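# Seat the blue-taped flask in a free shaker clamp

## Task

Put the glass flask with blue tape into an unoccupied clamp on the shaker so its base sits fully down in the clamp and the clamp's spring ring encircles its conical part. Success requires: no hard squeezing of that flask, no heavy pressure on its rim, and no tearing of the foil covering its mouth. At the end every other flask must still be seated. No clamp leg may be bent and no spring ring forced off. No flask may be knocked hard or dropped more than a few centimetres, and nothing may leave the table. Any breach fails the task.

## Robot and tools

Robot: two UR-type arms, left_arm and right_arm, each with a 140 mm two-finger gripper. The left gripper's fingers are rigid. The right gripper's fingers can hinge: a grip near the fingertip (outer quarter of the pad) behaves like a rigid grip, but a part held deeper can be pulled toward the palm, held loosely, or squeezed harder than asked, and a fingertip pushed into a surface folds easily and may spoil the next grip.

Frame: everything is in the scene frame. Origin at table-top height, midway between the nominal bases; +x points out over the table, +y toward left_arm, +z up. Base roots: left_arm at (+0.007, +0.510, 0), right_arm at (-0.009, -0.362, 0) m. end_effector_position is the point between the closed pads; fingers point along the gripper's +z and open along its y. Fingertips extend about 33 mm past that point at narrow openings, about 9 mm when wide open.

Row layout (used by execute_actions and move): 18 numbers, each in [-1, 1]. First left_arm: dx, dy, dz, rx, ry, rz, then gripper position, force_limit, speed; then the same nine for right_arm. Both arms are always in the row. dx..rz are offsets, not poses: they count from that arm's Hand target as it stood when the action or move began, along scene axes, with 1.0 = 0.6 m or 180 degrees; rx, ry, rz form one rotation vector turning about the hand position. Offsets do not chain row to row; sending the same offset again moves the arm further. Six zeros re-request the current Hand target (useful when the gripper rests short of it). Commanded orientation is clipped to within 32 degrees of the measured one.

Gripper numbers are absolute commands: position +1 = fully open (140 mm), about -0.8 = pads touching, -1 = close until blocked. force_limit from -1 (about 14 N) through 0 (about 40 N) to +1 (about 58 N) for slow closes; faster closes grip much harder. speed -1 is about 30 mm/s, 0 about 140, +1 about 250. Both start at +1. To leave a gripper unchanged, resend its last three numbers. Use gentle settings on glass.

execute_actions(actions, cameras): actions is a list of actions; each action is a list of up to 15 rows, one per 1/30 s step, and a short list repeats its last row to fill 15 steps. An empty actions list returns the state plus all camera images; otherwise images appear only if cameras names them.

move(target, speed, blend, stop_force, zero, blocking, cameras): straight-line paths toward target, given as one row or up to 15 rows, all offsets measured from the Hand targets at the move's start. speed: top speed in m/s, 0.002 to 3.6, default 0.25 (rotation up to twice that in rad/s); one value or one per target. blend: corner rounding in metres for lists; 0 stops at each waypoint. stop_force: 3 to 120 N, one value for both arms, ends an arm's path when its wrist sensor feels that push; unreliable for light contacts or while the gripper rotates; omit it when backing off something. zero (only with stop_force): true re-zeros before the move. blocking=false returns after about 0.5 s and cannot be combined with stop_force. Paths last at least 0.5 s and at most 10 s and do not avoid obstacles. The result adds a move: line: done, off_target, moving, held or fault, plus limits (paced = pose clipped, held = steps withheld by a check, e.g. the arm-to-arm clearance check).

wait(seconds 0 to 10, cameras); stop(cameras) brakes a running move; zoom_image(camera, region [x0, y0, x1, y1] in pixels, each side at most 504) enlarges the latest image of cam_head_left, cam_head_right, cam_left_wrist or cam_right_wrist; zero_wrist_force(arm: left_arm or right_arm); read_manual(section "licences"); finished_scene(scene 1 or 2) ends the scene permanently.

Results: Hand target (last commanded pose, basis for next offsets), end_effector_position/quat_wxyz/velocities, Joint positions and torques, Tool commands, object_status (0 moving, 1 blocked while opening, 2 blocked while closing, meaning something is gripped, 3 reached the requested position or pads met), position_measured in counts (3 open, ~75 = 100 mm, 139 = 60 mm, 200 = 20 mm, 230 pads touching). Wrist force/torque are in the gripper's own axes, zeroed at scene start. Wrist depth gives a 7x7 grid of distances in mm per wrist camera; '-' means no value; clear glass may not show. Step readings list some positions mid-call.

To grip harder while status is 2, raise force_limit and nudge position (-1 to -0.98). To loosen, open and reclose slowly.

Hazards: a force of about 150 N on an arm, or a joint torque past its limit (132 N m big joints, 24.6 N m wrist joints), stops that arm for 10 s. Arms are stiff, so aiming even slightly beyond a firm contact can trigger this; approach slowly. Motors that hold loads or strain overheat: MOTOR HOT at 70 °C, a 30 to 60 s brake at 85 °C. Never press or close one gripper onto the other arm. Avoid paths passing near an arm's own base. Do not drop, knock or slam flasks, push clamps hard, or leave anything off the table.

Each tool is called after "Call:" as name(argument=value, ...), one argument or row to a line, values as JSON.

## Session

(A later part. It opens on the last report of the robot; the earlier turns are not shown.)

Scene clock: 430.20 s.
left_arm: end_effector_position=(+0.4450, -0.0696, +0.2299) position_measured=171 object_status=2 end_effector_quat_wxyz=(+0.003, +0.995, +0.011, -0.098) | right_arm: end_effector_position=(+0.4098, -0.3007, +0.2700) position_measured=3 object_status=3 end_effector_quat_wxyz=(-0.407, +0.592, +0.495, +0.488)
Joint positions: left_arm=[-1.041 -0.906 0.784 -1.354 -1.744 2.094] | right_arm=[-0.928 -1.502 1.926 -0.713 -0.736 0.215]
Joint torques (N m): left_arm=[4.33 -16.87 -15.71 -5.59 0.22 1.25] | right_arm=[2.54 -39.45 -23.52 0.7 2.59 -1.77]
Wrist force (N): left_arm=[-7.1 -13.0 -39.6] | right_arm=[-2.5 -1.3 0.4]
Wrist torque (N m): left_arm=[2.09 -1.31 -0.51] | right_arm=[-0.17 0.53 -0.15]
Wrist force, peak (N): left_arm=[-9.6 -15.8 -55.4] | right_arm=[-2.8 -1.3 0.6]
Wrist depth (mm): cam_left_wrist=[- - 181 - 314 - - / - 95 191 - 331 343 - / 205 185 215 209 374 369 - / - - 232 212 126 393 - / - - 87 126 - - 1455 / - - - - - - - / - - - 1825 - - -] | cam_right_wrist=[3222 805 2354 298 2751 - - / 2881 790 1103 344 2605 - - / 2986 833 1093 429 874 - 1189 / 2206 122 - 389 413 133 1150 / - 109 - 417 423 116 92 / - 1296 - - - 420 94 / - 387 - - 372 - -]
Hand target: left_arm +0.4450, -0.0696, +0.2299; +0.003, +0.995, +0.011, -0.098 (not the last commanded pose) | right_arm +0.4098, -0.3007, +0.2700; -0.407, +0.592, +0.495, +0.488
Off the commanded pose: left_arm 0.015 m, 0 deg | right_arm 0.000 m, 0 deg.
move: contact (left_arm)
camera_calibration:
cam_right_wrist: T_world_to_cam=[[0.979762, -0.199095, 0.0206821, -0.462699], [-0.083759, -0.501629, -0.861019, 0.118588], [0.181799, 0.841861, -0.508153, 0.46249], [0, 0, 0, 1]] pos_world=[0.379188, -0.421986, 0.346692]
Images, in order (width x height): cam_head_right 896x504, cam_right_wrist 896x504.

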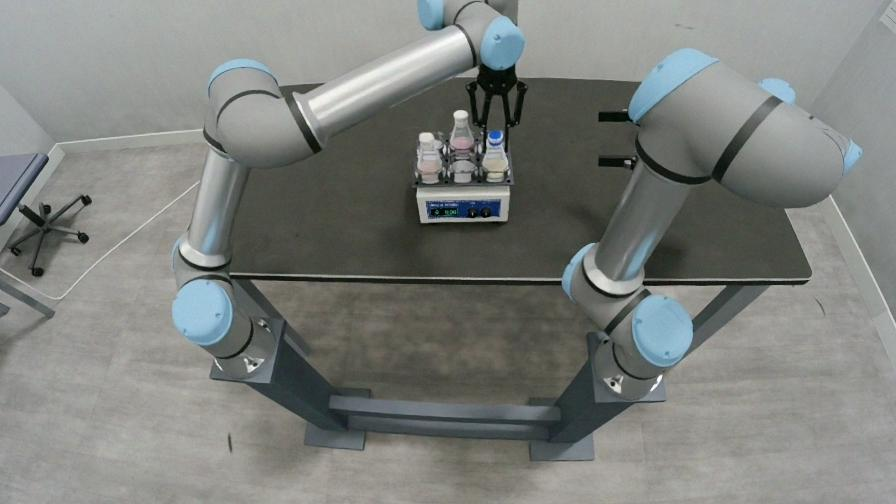

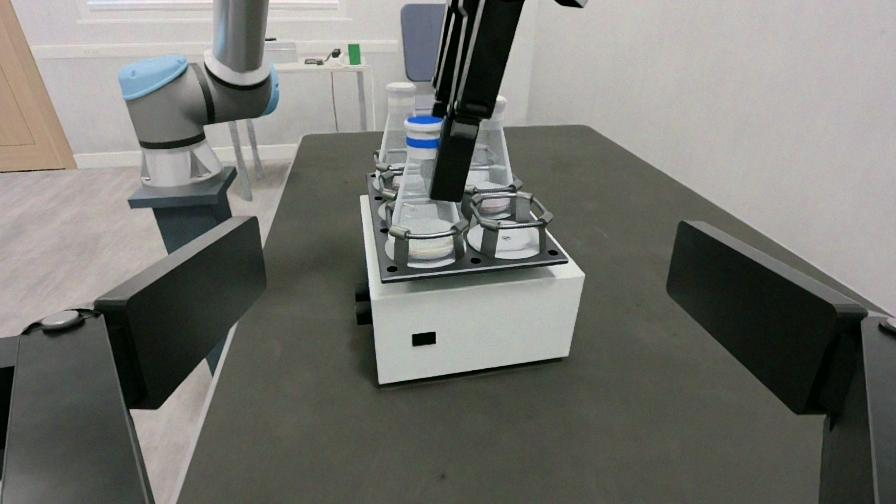

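Call:
move(
  target=[
    [0,0,-0.0012,0.011,0,0.01,-1,-0.05,-1,0,0,0,0,0,0,1,1,1],
    [0,0,-0.0015,-0.011,0,-0.01,-1,-0.05,-1,0,0,0,0,0,0,1,1,1],
    [0,0,-0.002,0,0.008,0.01,-1,-0.05,-1,0,0,0,0,0,0,1,1,1],
    [0,0,-0.002,0,0,0,-1,-0.05,-1,0,0,0,0,0,0,1,1,1],
  ],
  speed=0.04,
  blend=0.005,
  cameras=["cam_left_wrist","cam_right_wrist"],
)

Call:
zoom_image(
  camera="cam_right_wrist",
  region=[380, 140, 480, 290],
)

Scene clock: 438.13 s.
left_arm: end_effector_position=(+0.4449, -0.0697, +0.2287) position_measured=171 object_status=2 end_effector_quat_wxyz=(+0.003, +0.995, +0.011, -0.098) | right_arm: end_effector_position=(+0.4098, -0.3007, +0.2700) position_measured=3 object_status=3 end_effector_quat_wxyz=(-0.407, +0.592, +0.495, +0.488)
Joint positions: left_arm=[-1.042 -0.906 0.788 -1.357 -1.743 2.094] | right_arm=[-0.928 -1.502 1.926 -0.713 -0.736 0.215]
Joint torques (N m): left_arm=[10.34 -15.35 -9.04 3.78 2.21 -1.61] | right_arm=[0.6 -37.94 -23.49 0.55 2.78 -1.94]
Wrist force (N): left_arm=[-6.6 10.6 -41.5] | right_arm=[-2.4 -1.1 0.6]
Wrist torque (N m): left_arm=[0.32 -1.35 -0.80] | right_arm=[-0.14 0.52 -0.15]
Wrist force, peak (N): left_arm=[-9.6 -2.5 -62.1] | right_arm=[-2.9 -1.1 0.6]
Wrist depth (mm): cam_left_wrist=[- - 172 - - - 310 / - 92 201 170 - 337 - / - 203 214 203 - - - / - 220 231 220 121 - - / - - 87 125 - - 1530 / - - - 135 - - - / - - - 1797 - - -] | cam_right_wrist=[2473 780 2246 296 2661 1622 - / 2915 792 - 343 - 1560 - / 2401 853 2751 430 - - 1256 / 2129 122 - 392 414 133 1177 / - 109 479 413 436 123 92 / - 433 422 437 - - 94 / - 378 - 357 372 - -]
Hand target: left_arm +0.4450, -0.0696, +0.2287; +0.003, +0.995, +0.011, -0.098 | right_arm +0.4098, -0.3007, +0.2700; -0.407, +0.592, +0.495, +0.488
Off the commanded pose: left_arm 0.000 m, 0 deg | right_arm 0.000 m, 0 deg.
move: done
camera_calibration:
cam_left_wrist: T_world_to_cam=[[0.0501494, -0.998737, -0.0030592, -0.0835117], [-0.838336, -0.0437597, 0.543395, 0.242671], [-0.542843, -0.0246863, -0.839471, 0.577859], [0, 0, 0, 1]] pos_world=[0.521315, -0.0585218, 0.352975]
cam_right_wrist: T_world_to_cam=[[0.979762, -0.199095, 0.0206821, -0.462699], [-0.083759, -0.501629, -0.861019, 0.118588], [0.181799, 0.841861, -0.508153, 0.46249], [0, 0, 0, 1]] pos_world=[0.379188, -0.421986, 0.346692]
Images, in order (width x height): cam_left_wrist 896x504, cam_right_wrist 896x504.

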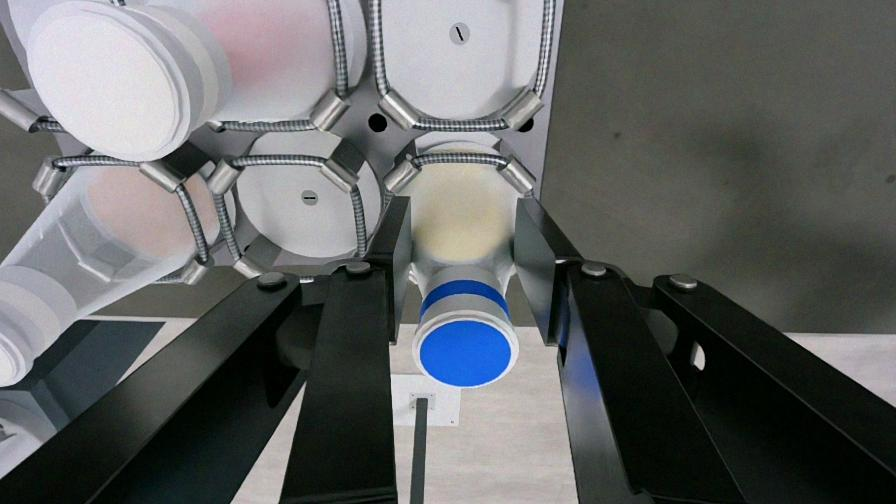

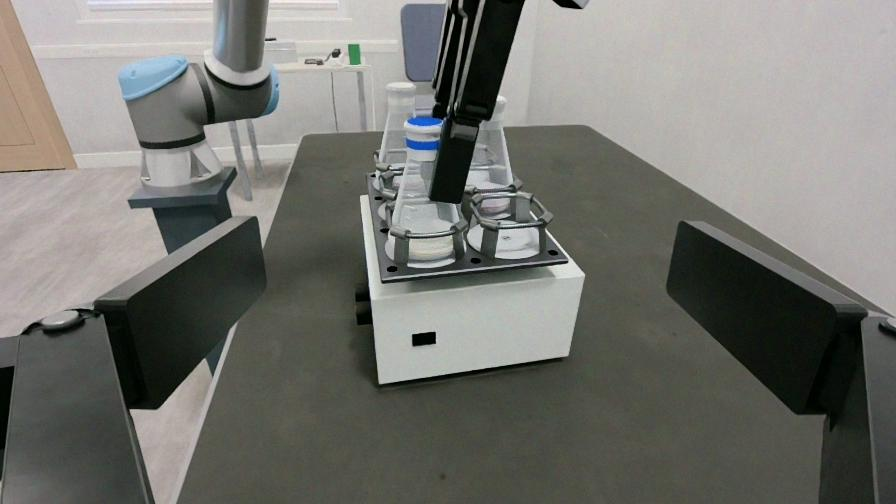

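Scaled by 3.360 from the camera's 896x504 image, which has a finer 1280x720 frame.

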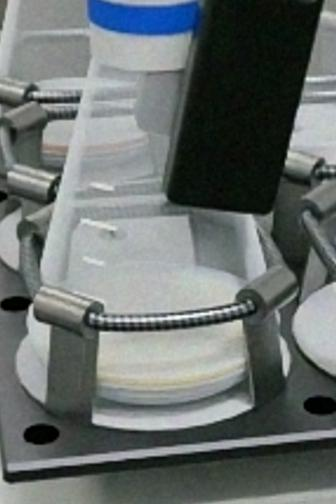

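Call:
zoom_image(
  camera="cam_left_wrist",
  region=[370, 100, 560, 280],
)

Scaled by 2.653 from the camera's 896x504 image, which has a finer 1280x720 frame.

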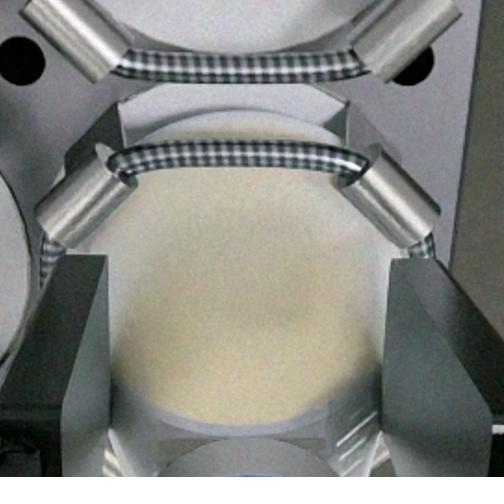

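Call:
move(
  target=[
    [0,0,-0.0025,0.014,0,0.012,-1,-0.05,-1,0,0,0,0,0,0,1,1,1],
    [0,0,-0.0035,-0.014,0,-0.012,-1,-0.05,-1,0,0,0,0,0,0,1,1,1],
    [0,0,-0.004,0.014,0.008,0.012,-1,-0.05,-1,0,0,0,0,0,0,1,1,1],
    [0,0,-0.0045,-0.014,0,-0.012,-1,-0.05,-1,0,0,0,0,0,0,1,1,1],
    [0,0,-0.005,0,0,0,-1,-0.05,-1,0,0,0,0,0,0,1,1,1],
  ],
  speed=0.04,
  blend=0.005,
  cameras=["cam_left_wrist","cam_right_wrist"],
)

Call:
zoom_image(
  camera="cam_right_wrist",
  region=[380, 140, 480, 290],
)

Call:
zoom_image(
  camera="cam_left_wrist",
  region=[370, 100, 560, 280],
)

Scene clock: 447.13 s.
left_arm: end_effector_position=(+0.4450, -0.0697, +0.2257) position_measured=171 object_status=2 end_effector_quat_wxyz=(+0.003, +0.995, +0.011, -0.098) | right_arm: end_effector_position=(+0.4098, -0.3007, +0.2700) position_measured=3 object_status=3 end_effector_quat_wxyz=(-0.407, +0.592, +0.495, +0.488)
Joint positions: left_arm=[-1.042 -0.907 0.797 -1.366 -1.743 2.094] | right_arm=[-0.928 -1.502 1.926 -0.713 -0.736 0.215]
Joint torques (N m): left_arm=[0.76 11.8 22.4 1.31 6.24 0.85] | right_arm=[0.89 -39.7 -23.96 0.62 2.81 -1.93]
Wrist force (N): left_arm=[-25.1 -0.7 -96.1] | right_arm=[-2.6 -1.1 0.3]
Wrist torque (N m): left_arm=[-0.83 -2.00 0.15] | right_arm=[-0.14 0.56 -0.15]
Wrist force, peak (N): left_arm=[-17.2 21.4 -105.1] | right_arm=[-3.0 -1.2 0.3]
Wrist depth (mm): cam_left_wrist=[- - 177 - - - 304 / - 181 183 167 - 326 - / 205 202 208 199 - - 364 / 221 207 228 219 110 388 406 / - - - 126 - - 1501 / - - - 132 - - - / - - - 1839 - - -] | cam_right_wrist=[2661 795 2007 297 - - - / 3099 805 - 339 - - 1324 / 2814 841 3099 401 862 - - / 2267 122 - 392 430 133 1243 / - 109 - 399 433 116 92 / - 1449 - 427 - - 94 / - 353 - - 369 363 -]
Hand target: left_arm +0.4450, -0.0696, +0.2257; +0.003, +0.995, +0.011, -0.098 | right_arm +0.4098, -0.3007, +0.2700; -0.407, +0.592, +0.495, +0.488
Off the commanded pose: left_arm 0.000 m, 0 deg | right_arm 0.000 m, 0 deg.
move: done
camera_calibration:
cam_left_wrist: T_world_to_cam=[[0.0506259, -0.998712, -0.0032467, -0.0837083], [-0.838233, -0.0442579, 0.543514, 0.244261], [-0.542958, -0.0247944, -0.839394, 0.575422], [0, 0, 0, 1]] pos_world=[0.521415, -0.0585229, 0.349975]
cam_right_wrist: T_world_to_cam=[[0.979762, -0.199095, 0.0206821, -0.462699], [-0.083759, -0.501629, -0.861019, 0.118588], [0.181799, 0.841861, -0.508153, 0.46249], [0, 0, 0, 1]] pos_world=[0.379188, -0.421986, 0.346692]
Images, in order (width x height): cam_left_wrist 896x504, cam_right_wrist 896x504.

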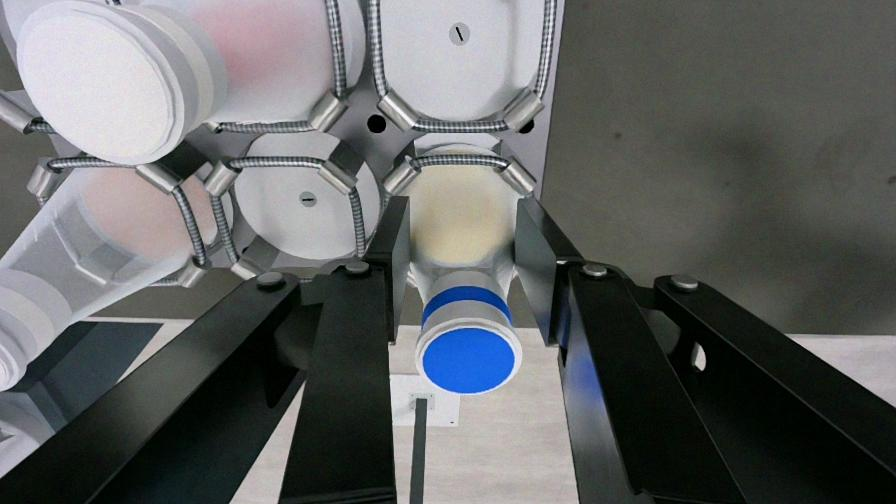

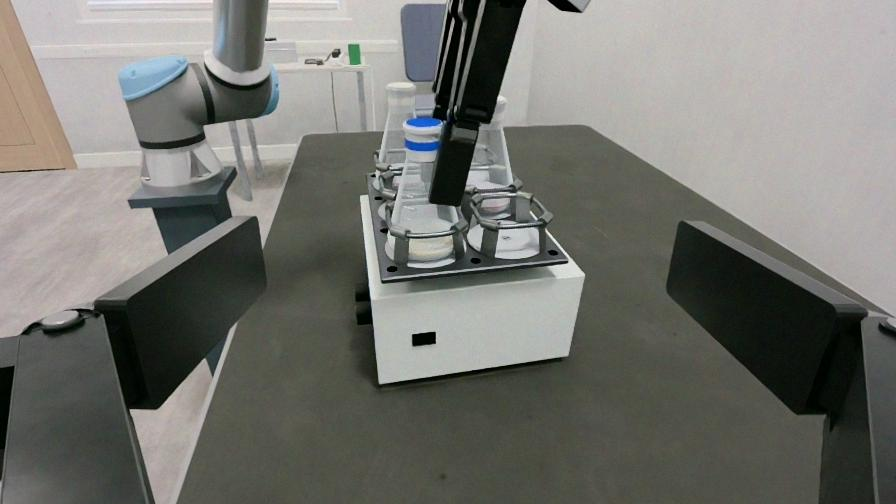

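Scaled by 3.360 from the camera's 896x504 image, which has a finer 1280x720 frame.

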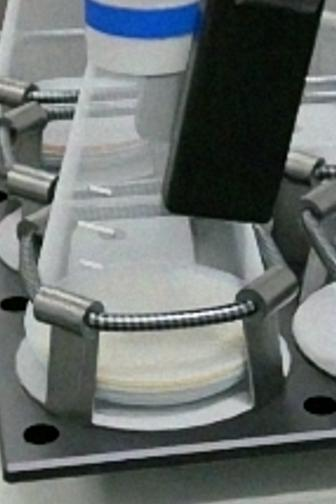

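Scaled by 2.653 from the camera's 896x504 image, which has a finer 1280x720 frame.

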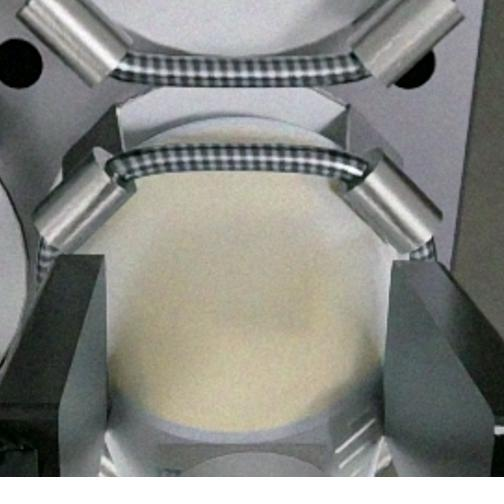

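Call:
move(
  target=[
    [0.003,0,0.0015,0,0,0,-1,-0.05,-1,0,0,0,0,0,0,1,1,1],
    [0.006,0,0.0015,0,0,0,-1,-0.05,-1,0,0,0,0,0,0,1,1,1],
  ],
  speed=0.02,
  cameras=["cam_left_wrist","cam_right_wrist"],
)

Call:
zoom_image(
  camera="cam_right_wrist",
  region=[380, 140, 480, 290],
)

Call:
zoom_image(
  camera="cam_left_wrist",
  region=[370, 100, 560, 280],
)

Scene clock: 449.80 s.
left_arm: end_effector_position=(+0.4486, -0.0697, +0.2266) position_measured=171 object_status=2 end_effector_quat_wxyz=(+0.003, +0.995, +0.011, -0.099) end_effector_velocity=(-0.003, +0.000, -0.001) end_effector_angular_velocity=(-0.002, +0.009, +0.003) | right_arm: end_effector_position=(+0.4098, -0.3007, +0.2700) position_measured=3 object_status=3 end_effector_quat_wxyz=(-0.407, +0.592, +0.495, +0.488)
Joint positions: left_arm=[-1.037 -0.899 0.781 -1.357 -1.744 2.098] | right_arm=[-0.928 -1.502 1.926 -0.713 -0.736 0.215]
Joint velocities: left_arm=[0 -0.002 0.006 -0.002 -0.009 -0.002] | right_arm=[within noise]
Joint torques (N m): left_arm=[9 2.46 18.79 0.74 11.64 -1.36] | right_arm=[1.42 -39.85 -23.59 0.68 2.88 -1.87]
Wrist force (N): left_arm=[-39.5 11.7 -79.4] | right_arm=[-2.6 -1.0 0.3]
Wrist torque (N m): left_arm=[-0.63 -2.02 -0.24] | right_arm=[-0.13 0.55 -0.15]
Wrist force, peak (N): left_arm=[-23.4 -1.2 -97.0] | right_arm=[-2.7 -1.3 0.8]
Wrist depth (mm): cam_left_wrist=[- 166 - - 313 - 310 / - - 191 - 336 342 336 / - 209 208 187 355 371 353 / 221 218 229 221 128 - - / 428 - - 124 - - 463 / - - - - - - - / - - - 1811 - - -] | cam_right_wrist=[3061 792 2605 303 2499 1724 - / 3099 795 - 339 2288 2129 - / 2847 859 2986 429 - 995 - / 2246 122 - 389 407 133 1098 / - 109 - 407 444 116 92 / - 1457 427 - - - 94 / - - - 372 377 - -]
Hand target: left_arm +0.4486, -0.0696, +0.2266; +0.003, +0.995, +0.011, -0.098 | right_arm +0.4098, -0.3007, +0.2700; -0.407, +0.592, +0.495, +0.488
Off the commanded pose: left_arm 0.000 m, 0 deg | right_arm 0.000 m, 0 deg.
move: done
camera_calibration:
cam_left_wrist: T_world_to_cam=[[0.050752, -0.998707, -0.00289161, -0.0839821], [-0.837836, -0.0441524, 0.544133, 0.24646], [-0.543557, -0.0251931, -0.838994, 0.578342], [0, 0, 0, 1]] pos_world=[0.525117, -0.0584215, 0.350875]
cam_right_wrist: T_world_to_cam=[[0.979762, -0.199095, 0.0206821, -0.462699], [-0.083759, -0.501629, -0.861019, 0.118588], [0.181799, 0.841861, -0.508153, 0.46249], [0, 0, 0, 1]] pos_world=[0.379188, -0.421986, 0.346692]
Images, in order (width x height): cam_left_wrist 896x504, cam_right_wrist 896x504.

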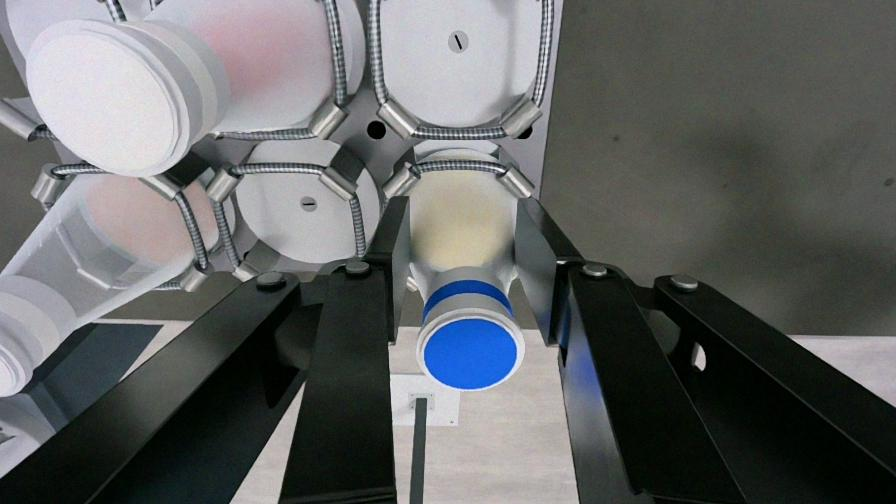

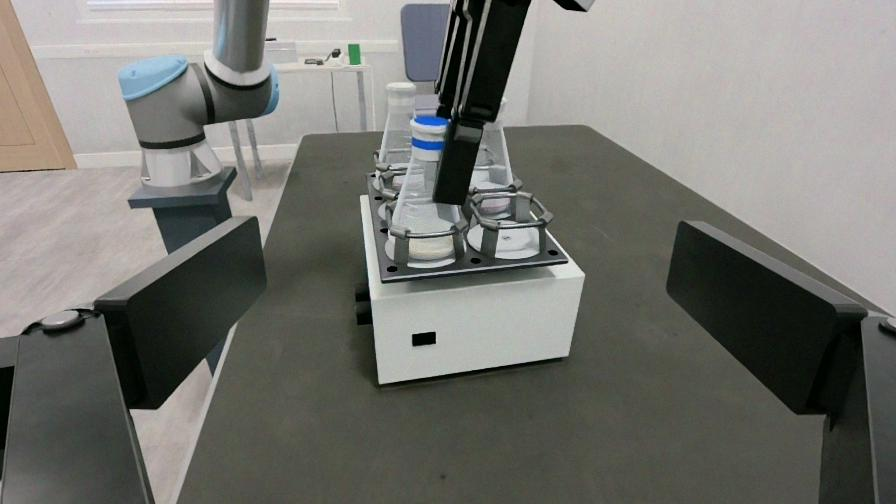

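Scaled by 3.360 from the camera's 896x504 image, which has a finer 1280x720 frame.

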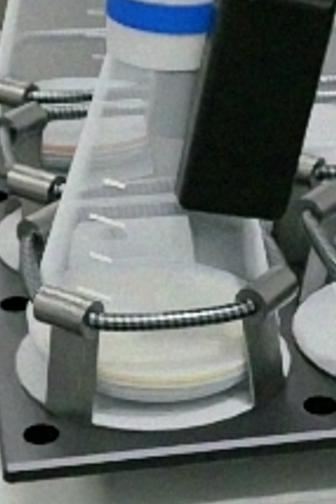

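Scaled by 2.653 from the camera's 896x504 image, which has a finer 1280x720 frame.

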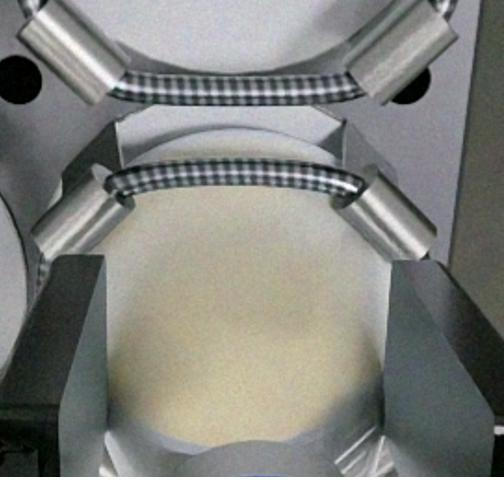

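Call:
zoom_image(
  camera="cam_right_wrist",
  region=[380, 190, 430, 280],
)

Call:
zoom_image(
  camera="cam_right_wrist",
  region=[425, 190, 475, 280],
)

Scaled by 5.600 from the camera's 896x504 image, which has a finer 1280x720 frame.

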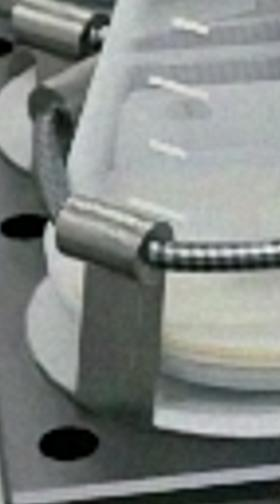

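Scaled by 5.600 from the camera's 896x504 image, which has a finer 1280x720 frame.

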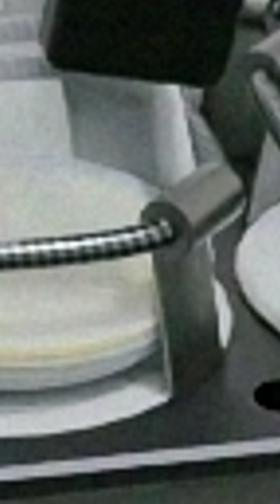

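Call:
move(
  target=[
    [-0.003,-0.0025,0.001,0,0,0,-1,-0.05,-1,0,0,0,0,0,0,1,1,1],
    [-0.003,-0.0025,-0.001,0.02,0,0.015,-1,-0.05,-1,0,0,0,0,0,0,1,1,1],
    [-0.003,-0.0025,-0.002,-0.02,0,-0.015,-1,-0.05,-1,0,0,0,0,0,0,1,1,1],
    [-0.003,-0.0025,-0.003,0.02,0,0.015,-1,-0.05,-1,0,0,0,0,0,0,1,1,1],
    [-0.003,-0.0025,-0.004,-0.015,0,-0.015,-1,-0.05,-1,0,0,0,0,0,0,1,1,1],
    [-0.003,-0.0025,-0.003,0,0,0,-1,-0.05,-1,0,0,0,0,0,0,1,1,1],
  ],
  speed=0.04,
  blend=0.005,
  cameras=["cam_head_right","cam_right_wrist"],
)

Call:
zoom_image(
  camera="cam_right_wrist",
  region=[380, 140, 480, 290],
)

Call:
zoom_image(
  camera="cam_head_right",
  region=[440, 110, 530, 210],
)

Scene clock: 461.87 s.
left_arm: end_effector_position=(+0.4468, -0.0712, +0.2247) position_measured=171 object_status=2 end_effector_quat_wxyz=(+0.002, +0.995, +0.011, -0.098) | right_arm: end_effector_position=(+0.4098, -0.3007, +0.2700) position_measured=3 object_status=3 end_effector_quat_wxyz=(-0.407, +0.592, +0.495, +0.488)
Joint positions: left_arm=[-1.041 -0.9 0.787 -1.363 -1.743 2.095] | right_arm=[-0.928 -1.502 1.926 -0.713 -0.736 0.215]
Joint torques (N m): left_arm=[0.23 -20.09 5.38 -3.51 2.11 0.61] | right_arm=[2.36 -38.86 -24.08 0.48 3.03 -1.75]
Wrist force (N): left_arm=[-13.6 -6.5 -52.8] | right_arm=[-2.4 -1.1 0.5]
Wrist torque (N m): left_arm=[-0.06 -1.56 0.32] | right_arm=[-0.15 0.52 -0.15]
Wrist force, peak (N): left_arm=[-40.5 -44.9 -103.9] | right_arm=[-2.8 -1.3 0.6]
Wrist depth (mm): cam_left_wrist=[- 168 163 - - - 299 / - 89 173 - 326 333 - / 207 199 207 202 - - 362 / 219 215 226 221 121 398 399 / - - - 128 - - 461 / - - - 130 - - - / - - - 1811 - - -] | cam_right_wrist=[2499 787 2401 302 2310 - 1309 / 2721 808 - 341 - 1449 - / 2661 839 2915 423 - - - / 2246 122 - 399 636 133 1194 / - 109 531 406 544 116 92 / - 1345 - 436 - - 94 / - - - 367 384 - -]
Hand target: left_arm +0.4468, -0.0711, +0.2248; +0.003, +0.995, +0.011, -0.098 | right_arm +0.4098, -0.3007, +0.2700; -0.407, +0.592, +0.495, +0.488
Off the commanded pose: left_arm 0.000 m, 0 deg | right_arm 0.000 m, 0 deg.
move: done; blend cut to 0.0012 m at target 1
camera_calibration:
cam_right_wrist: T_world_to_cam=[[0.979762, -0.199095, 0.0206821, -0.462699], [-0.083759, -0.501629, -0.861019, 0.118588], [0.181799, 0.841861, -0.508153, 0.46249], [0, 0, 0, 1]] pos_world=[0.379188, -0.421986, 0.346692]
Images, in order (width x height): cam_head_right 896x504, cam_right_wrist 896x504.

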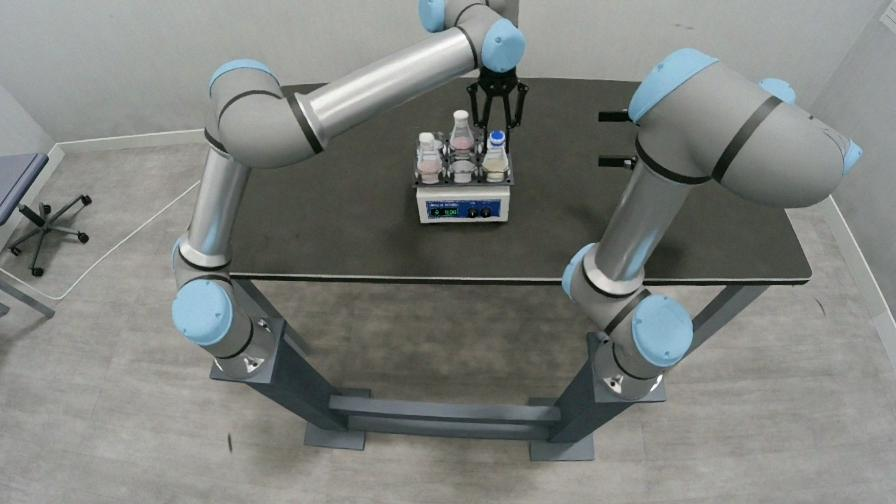

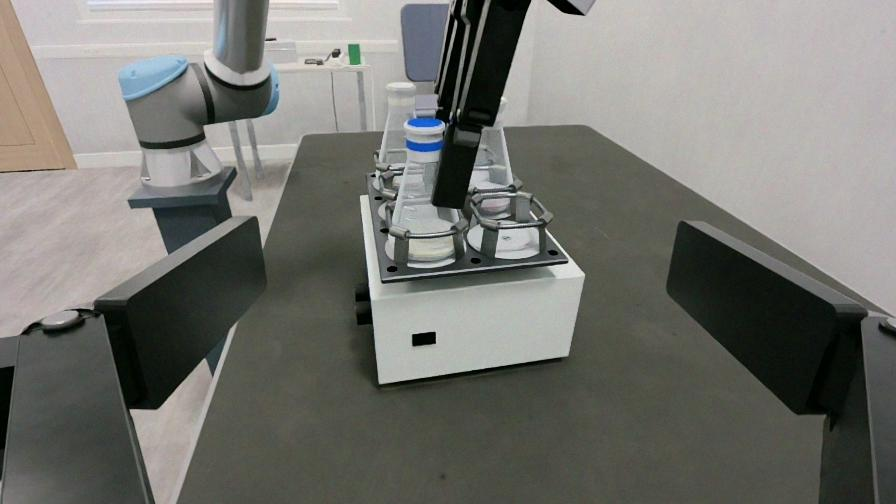

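Scaled by 3.360 from the camera's 896x504 image, which has a finer 1280x720 frame.

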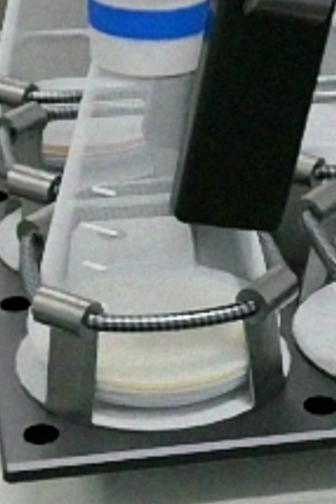

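Scaled by 5.040 from the camera's 896x504 image, which has a finer 1280x720 frame.

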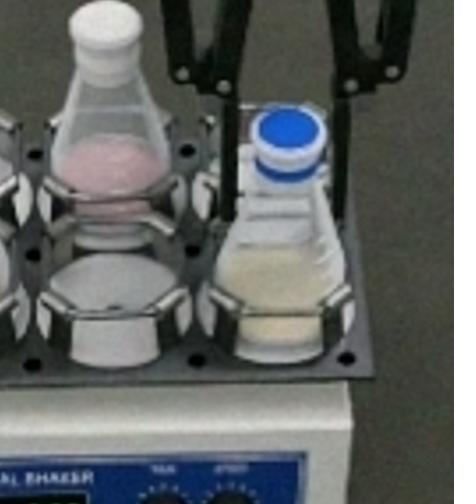

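Call:
move(
  target=[
    [0,0.002,-0.001,-0.02,0,-0.015,-1,-0.05,-1,0,0,0,0,0,0,1,1,1],
    [0,0.002,-0.002,0.015,0,0.015,-1,-0.05,-1,0,0,0,0,0,0,1,1,1],
    [0,0.002,-0.003,-0.02,0,-0.015,-1,-0.05,-1,0,0,0,0,0,0,1,1,1],
    [0,0.002,-0.004,0.015,0,0.015,-1,-0.05,-1,0,0,0,0,0,0,1,1,1],
    [0,0.002,-0.005,-0.015,0,-0.015,-1,-0.05,-1,0,0,0,0,0,0,1,1,1],
    [0,0.002,-0.004,0,0,0,-1,-0.05,-1,0,0,0,0,0,0,1,1,1],
  ],
  speed=0.04,
  blend=0.005,
  cameras=["cam_head_right","cam_right_wrist"],
)

Call:
zoom_image(
  camera="cam_right_wrist",
  region=[380, 140, 480, 290],
)

Call:
zoom_image(
  camera="cam_head_right",
  region=[440, 110, 530, 210],
)

Scene clock: 473.20 s.
left_arm: end_effector_position=(+0.4468, -0.0700, +0.2223) position_measured=171 object_status=2 end_effector_quat_wxyz=(+0.002, +0.995, +0.011, -0.098) end_effector_velocity=(+0.000, +0.000, +0.002) end_effector_angular_velocity=(-0.007, -0.002, -0.006) | right_arm: end_effector_position=(+0.4098, -0.3007, +0.2700) position_measured=3 object_status=3 end_effector_quat_wxyz=(-0.407, +0.592, +0.495, +0.488)
Joint positions: left_arm=[-1.04 -0.903 0.8 -1.371 -1.743 2.096] | right_arm=[-0.928 -1.502 1.926 -0.713 -0.736 0.215]
Joint velocities: left_arm=[0.001 -0.004 0.004 -0.005 -0.002 0.007] | right_arm=[within noise]
Joint torques (N m): left_arm=[-3.95 -3.65 16.62 1.13 3.79 0.56] | right_arm=[2.16 -39.52 -25.32 0.39 2.92 -1.71]
Wrist force (N): left_arm=[-14.8 0.1 -76.5] | right_arm=[-2.4 -1.1 0.5]
Wrist torque (N m): left_arm=[-0.67 -1.80 0.33] | right_arm=[-0.15 0.52 -0.14]
Wrist force, peak (N): left_arm=[-23.2 -13.2 -118.8] | right_arm=[-2.9 -1.1 0.6]
Wrist depth (mm): cam_left_wrist=[- 166 172 181 - - 298 / - 87 170 - - 333 - / - 183 212 190 - - - / 224 212 224 - 111 - - / - - - 123 - - 452 / - - - 127 - - - / - - - 1825 - - -] | cam_right_wrist=[2847 792 2950 300 - - - / 2605 800 - 342 - - 1074 / 2950 839 - 421 - - 1098 / 2246 122 - 394 416 133 - / - 109 - 407 512 124 92 / - 1493 - - - - 94 / - - 370 - 363 - -]
Hand target: left_arm +0.4468, -0.0699, +0.2224; +0.003, +0.995, +0.011, -0.098 | right_arm +0.4098, -0.3007, +0.2700; -0.407, +0.592, +0.495, +0.488
Off the commanded pose: left_arm 0.000 m, 0 deg | right_arm 0.000 m, 0 deg.
move: done
camera_calibration:
cam_right_wrist: T_world_to_cam=[[0.979762, -0.199095, 0.0206821, -0.462699], [-0.083759, -0.501629, -0.861019, 0.118588], [0.181799, 0.841861, -0.508153, 0.46249], [0, 0, 0, 1]] pos_world=[0.379188, -0.421986, 0.346692]
Images, in order (width x height): cam_head_right 896x504, cam_right_wrist 896x504.

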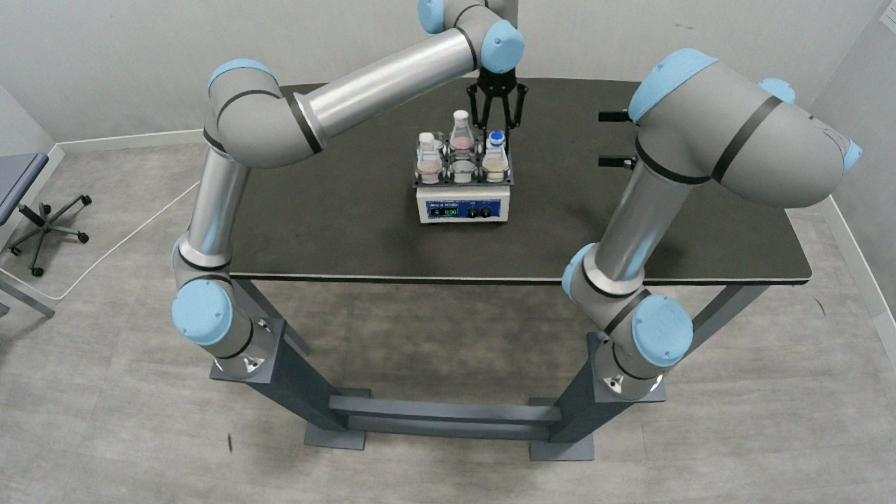

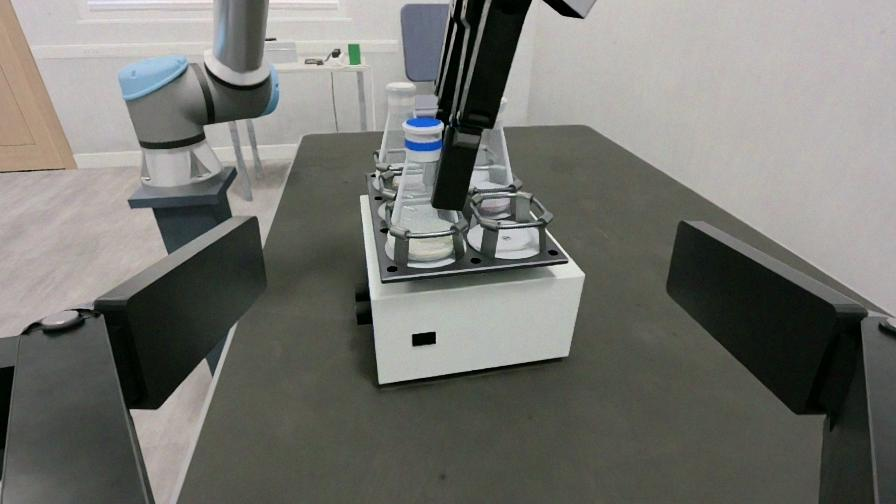

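Scaled by 3.360 from the camera's 896x504 image, which has a finer 1280x720 frame.

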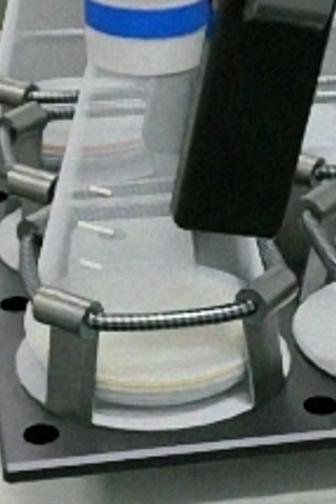

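Scaled by 5.040 from the camera's 896x504 image, which has a finer 1280x720 frame.

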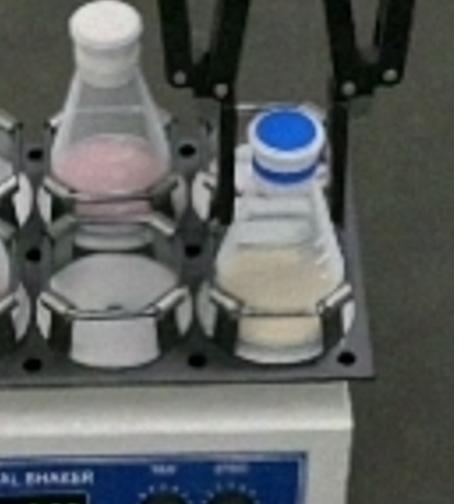

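Call:
zoom_image(
  camera="cam_right_wrist",
  region=[455, 150, 525, 230],
)

Call:
zoom_image(
  camera="cam_right_wrist",
  region=[380, 180, 480, 290],
)

Call:
zoom_image(
  camera="cam_head_right",
  region=[410, 120, 520, 200],
)

Scaled by 6.300 from the camera's 896x504 image, which has a finer 1280x720 frame.

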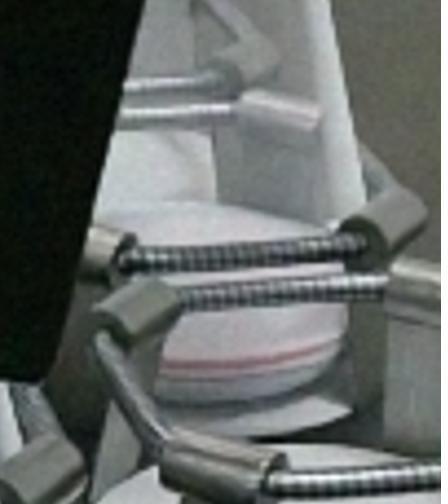

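Scaled by 4.582 from the camera's 896x504 image, which has a finer 1280x720 frame.

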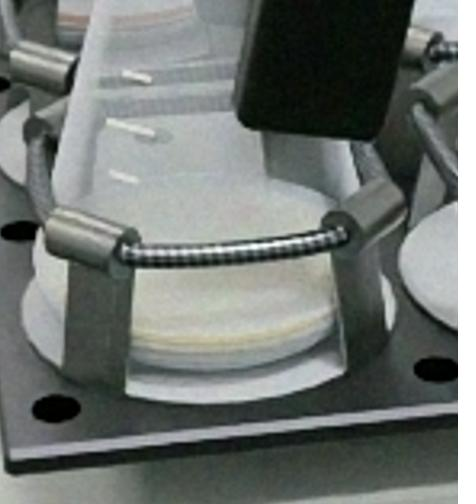

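Scaled by 4.582 from the camera's 896x504 image, which has a finer 1280x720 frame.

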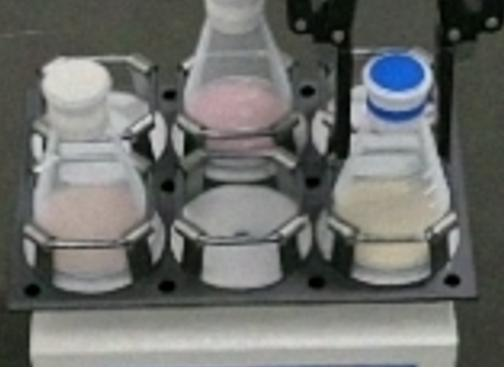

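Call:
move(
  target=[0,0,0.0022,0,0,0,-1,-0.05,-1,0,0,0,0,0,0,1,1,1],
  speed=0.01,
  cameras=["cam_left_wrist","cam_right_wrist"],
)

Call:
zoom_image(
  camera="cam_right_wrist",
  region=[380, 180, 480, 290],
)

Call:
zoom_image(
  camera="cam_left_wrist",
  region=[370, 100, 560, 280],
)

Scene clock: 479.63 s.
left_arm: end_effector_position=(+0.4468, -0.0699, +0.2235) position_measured=171 object_status=2 end_effector_quat_wxyz=(+0.002, +0.995, +0.011, -0.099) | right_arm: end_effector_position=(+0.4098, -0.3007, +0.2700) position_measured=3 object_status=3 end_effector_quat_wxyz=(-0.407, +0.592, +0.495, +0.488)
Joint positions: left_arm=[-1.04 -0.903 0.796 -1.367 -1.743 2.096] | right_arm=[-0.928 -1.502 1.926 -0.713 -0.736 0.215]
Joint torques (N m): left_arm=[12.39 -43.72 -19.78 1.86 3.99 -1.8] | right_arm=[0.46 -38.79 -23.51 0.47 2.74 -1.81]
Wrist force (N): left_arm=[-0.5 10.3 -12.6] | right_arm=[-2.5 -1.3 0.7]
Wrist torque (N m): left_arm=[-0.73 -1.03 -0.38] | right_arm=[-0.18 0.54 -0.15]
Wrist force, peak (N): left_arm=[-15.0 -0.3 -76.7] | right_arm=[-2.9 -1.2 0.6]
Wrist depth (mm): cam_left_wrist=[- - 172 - 306 - - / - - 178 - 190 333 334 / 202 198 212 180 - - - / 217 204 225 - 382 - - / - - - 124 - - 445 / - - - 128 - - - / - - - 1797 - - -] | cam_right_wrist=[2577 787 2354 302 - - - / 2499 798 2577 341 - - - / 2881 850 - 395 999 - - / 2111 117 - 399 425 133 1189 / - 109 - 412 428 123 92 / - 1353 410 409 425 - 94 / - 1123 365 381 365 350 -]
Hand target: left_arm +0.4468, -0.0699, +0.2237; +0.003, +0.995, +0.011, -0.098 | right_arm +0.4098, -0.3007, +0.2700; -0.407, +0.592, +0.495, +0.488
Off the commanded pose: left_arm 0.000 m, 0 deg | right_arm 0.000 m, 0 deg.
move: done
camera_calibration:
cam_left_wrist: T_world_to_cam=[[0.0506881, -0.998708, -0.00354031, -0.0840426], [-0.838031, -0.0444609, 0.543808, 0.246817], [-0.543263, -0.0245977, -0.839202, 0.574705], [0, 0, 0, 1]] pos_world=[0.523316, -0.0588239, 0.347776]
cam_right_wrist: T_world_to_cam=[[0.979762, -0.199095, 0.0206821, -0.462699], [-0.083759, -0.501629, -0.861019, 0.118588], [0.181799, 0.841861, -0.508153, 0.46249], [0, 0, 0, 1]] pos_world=[0.379188, -0.421986, 0.346692]
Images, in order (width x height): cam_left_wrist 896x504, cam_right_wrist 896x504.

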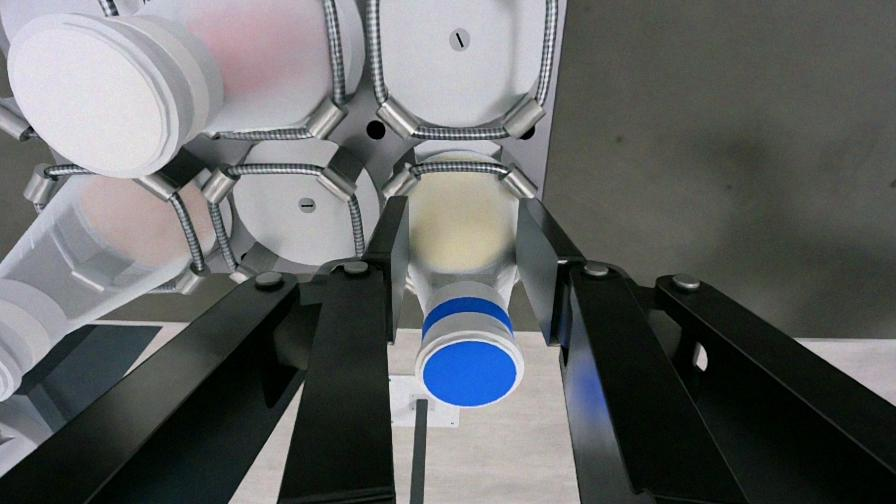

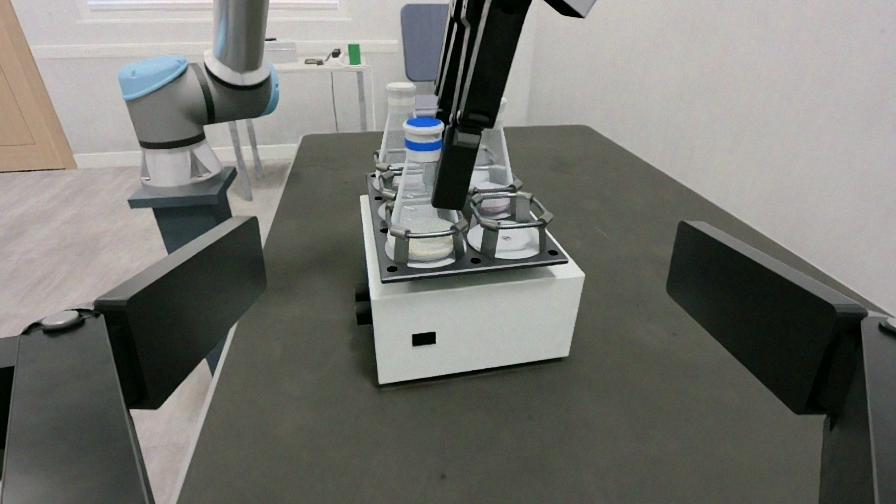

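Scaled by 4.582 from the camera's 896x504 image, which has a finer 1280x720 frame.

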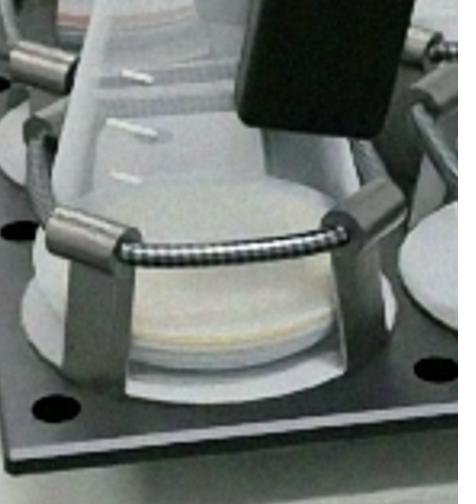

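Scaled by 2.653 from the camera's 896x504 image, which has a finer 1280x720 frame.

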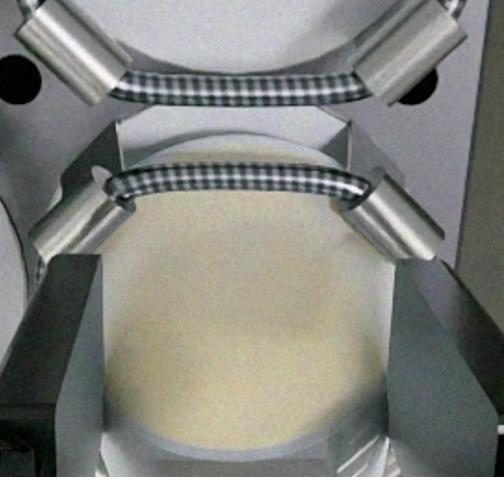

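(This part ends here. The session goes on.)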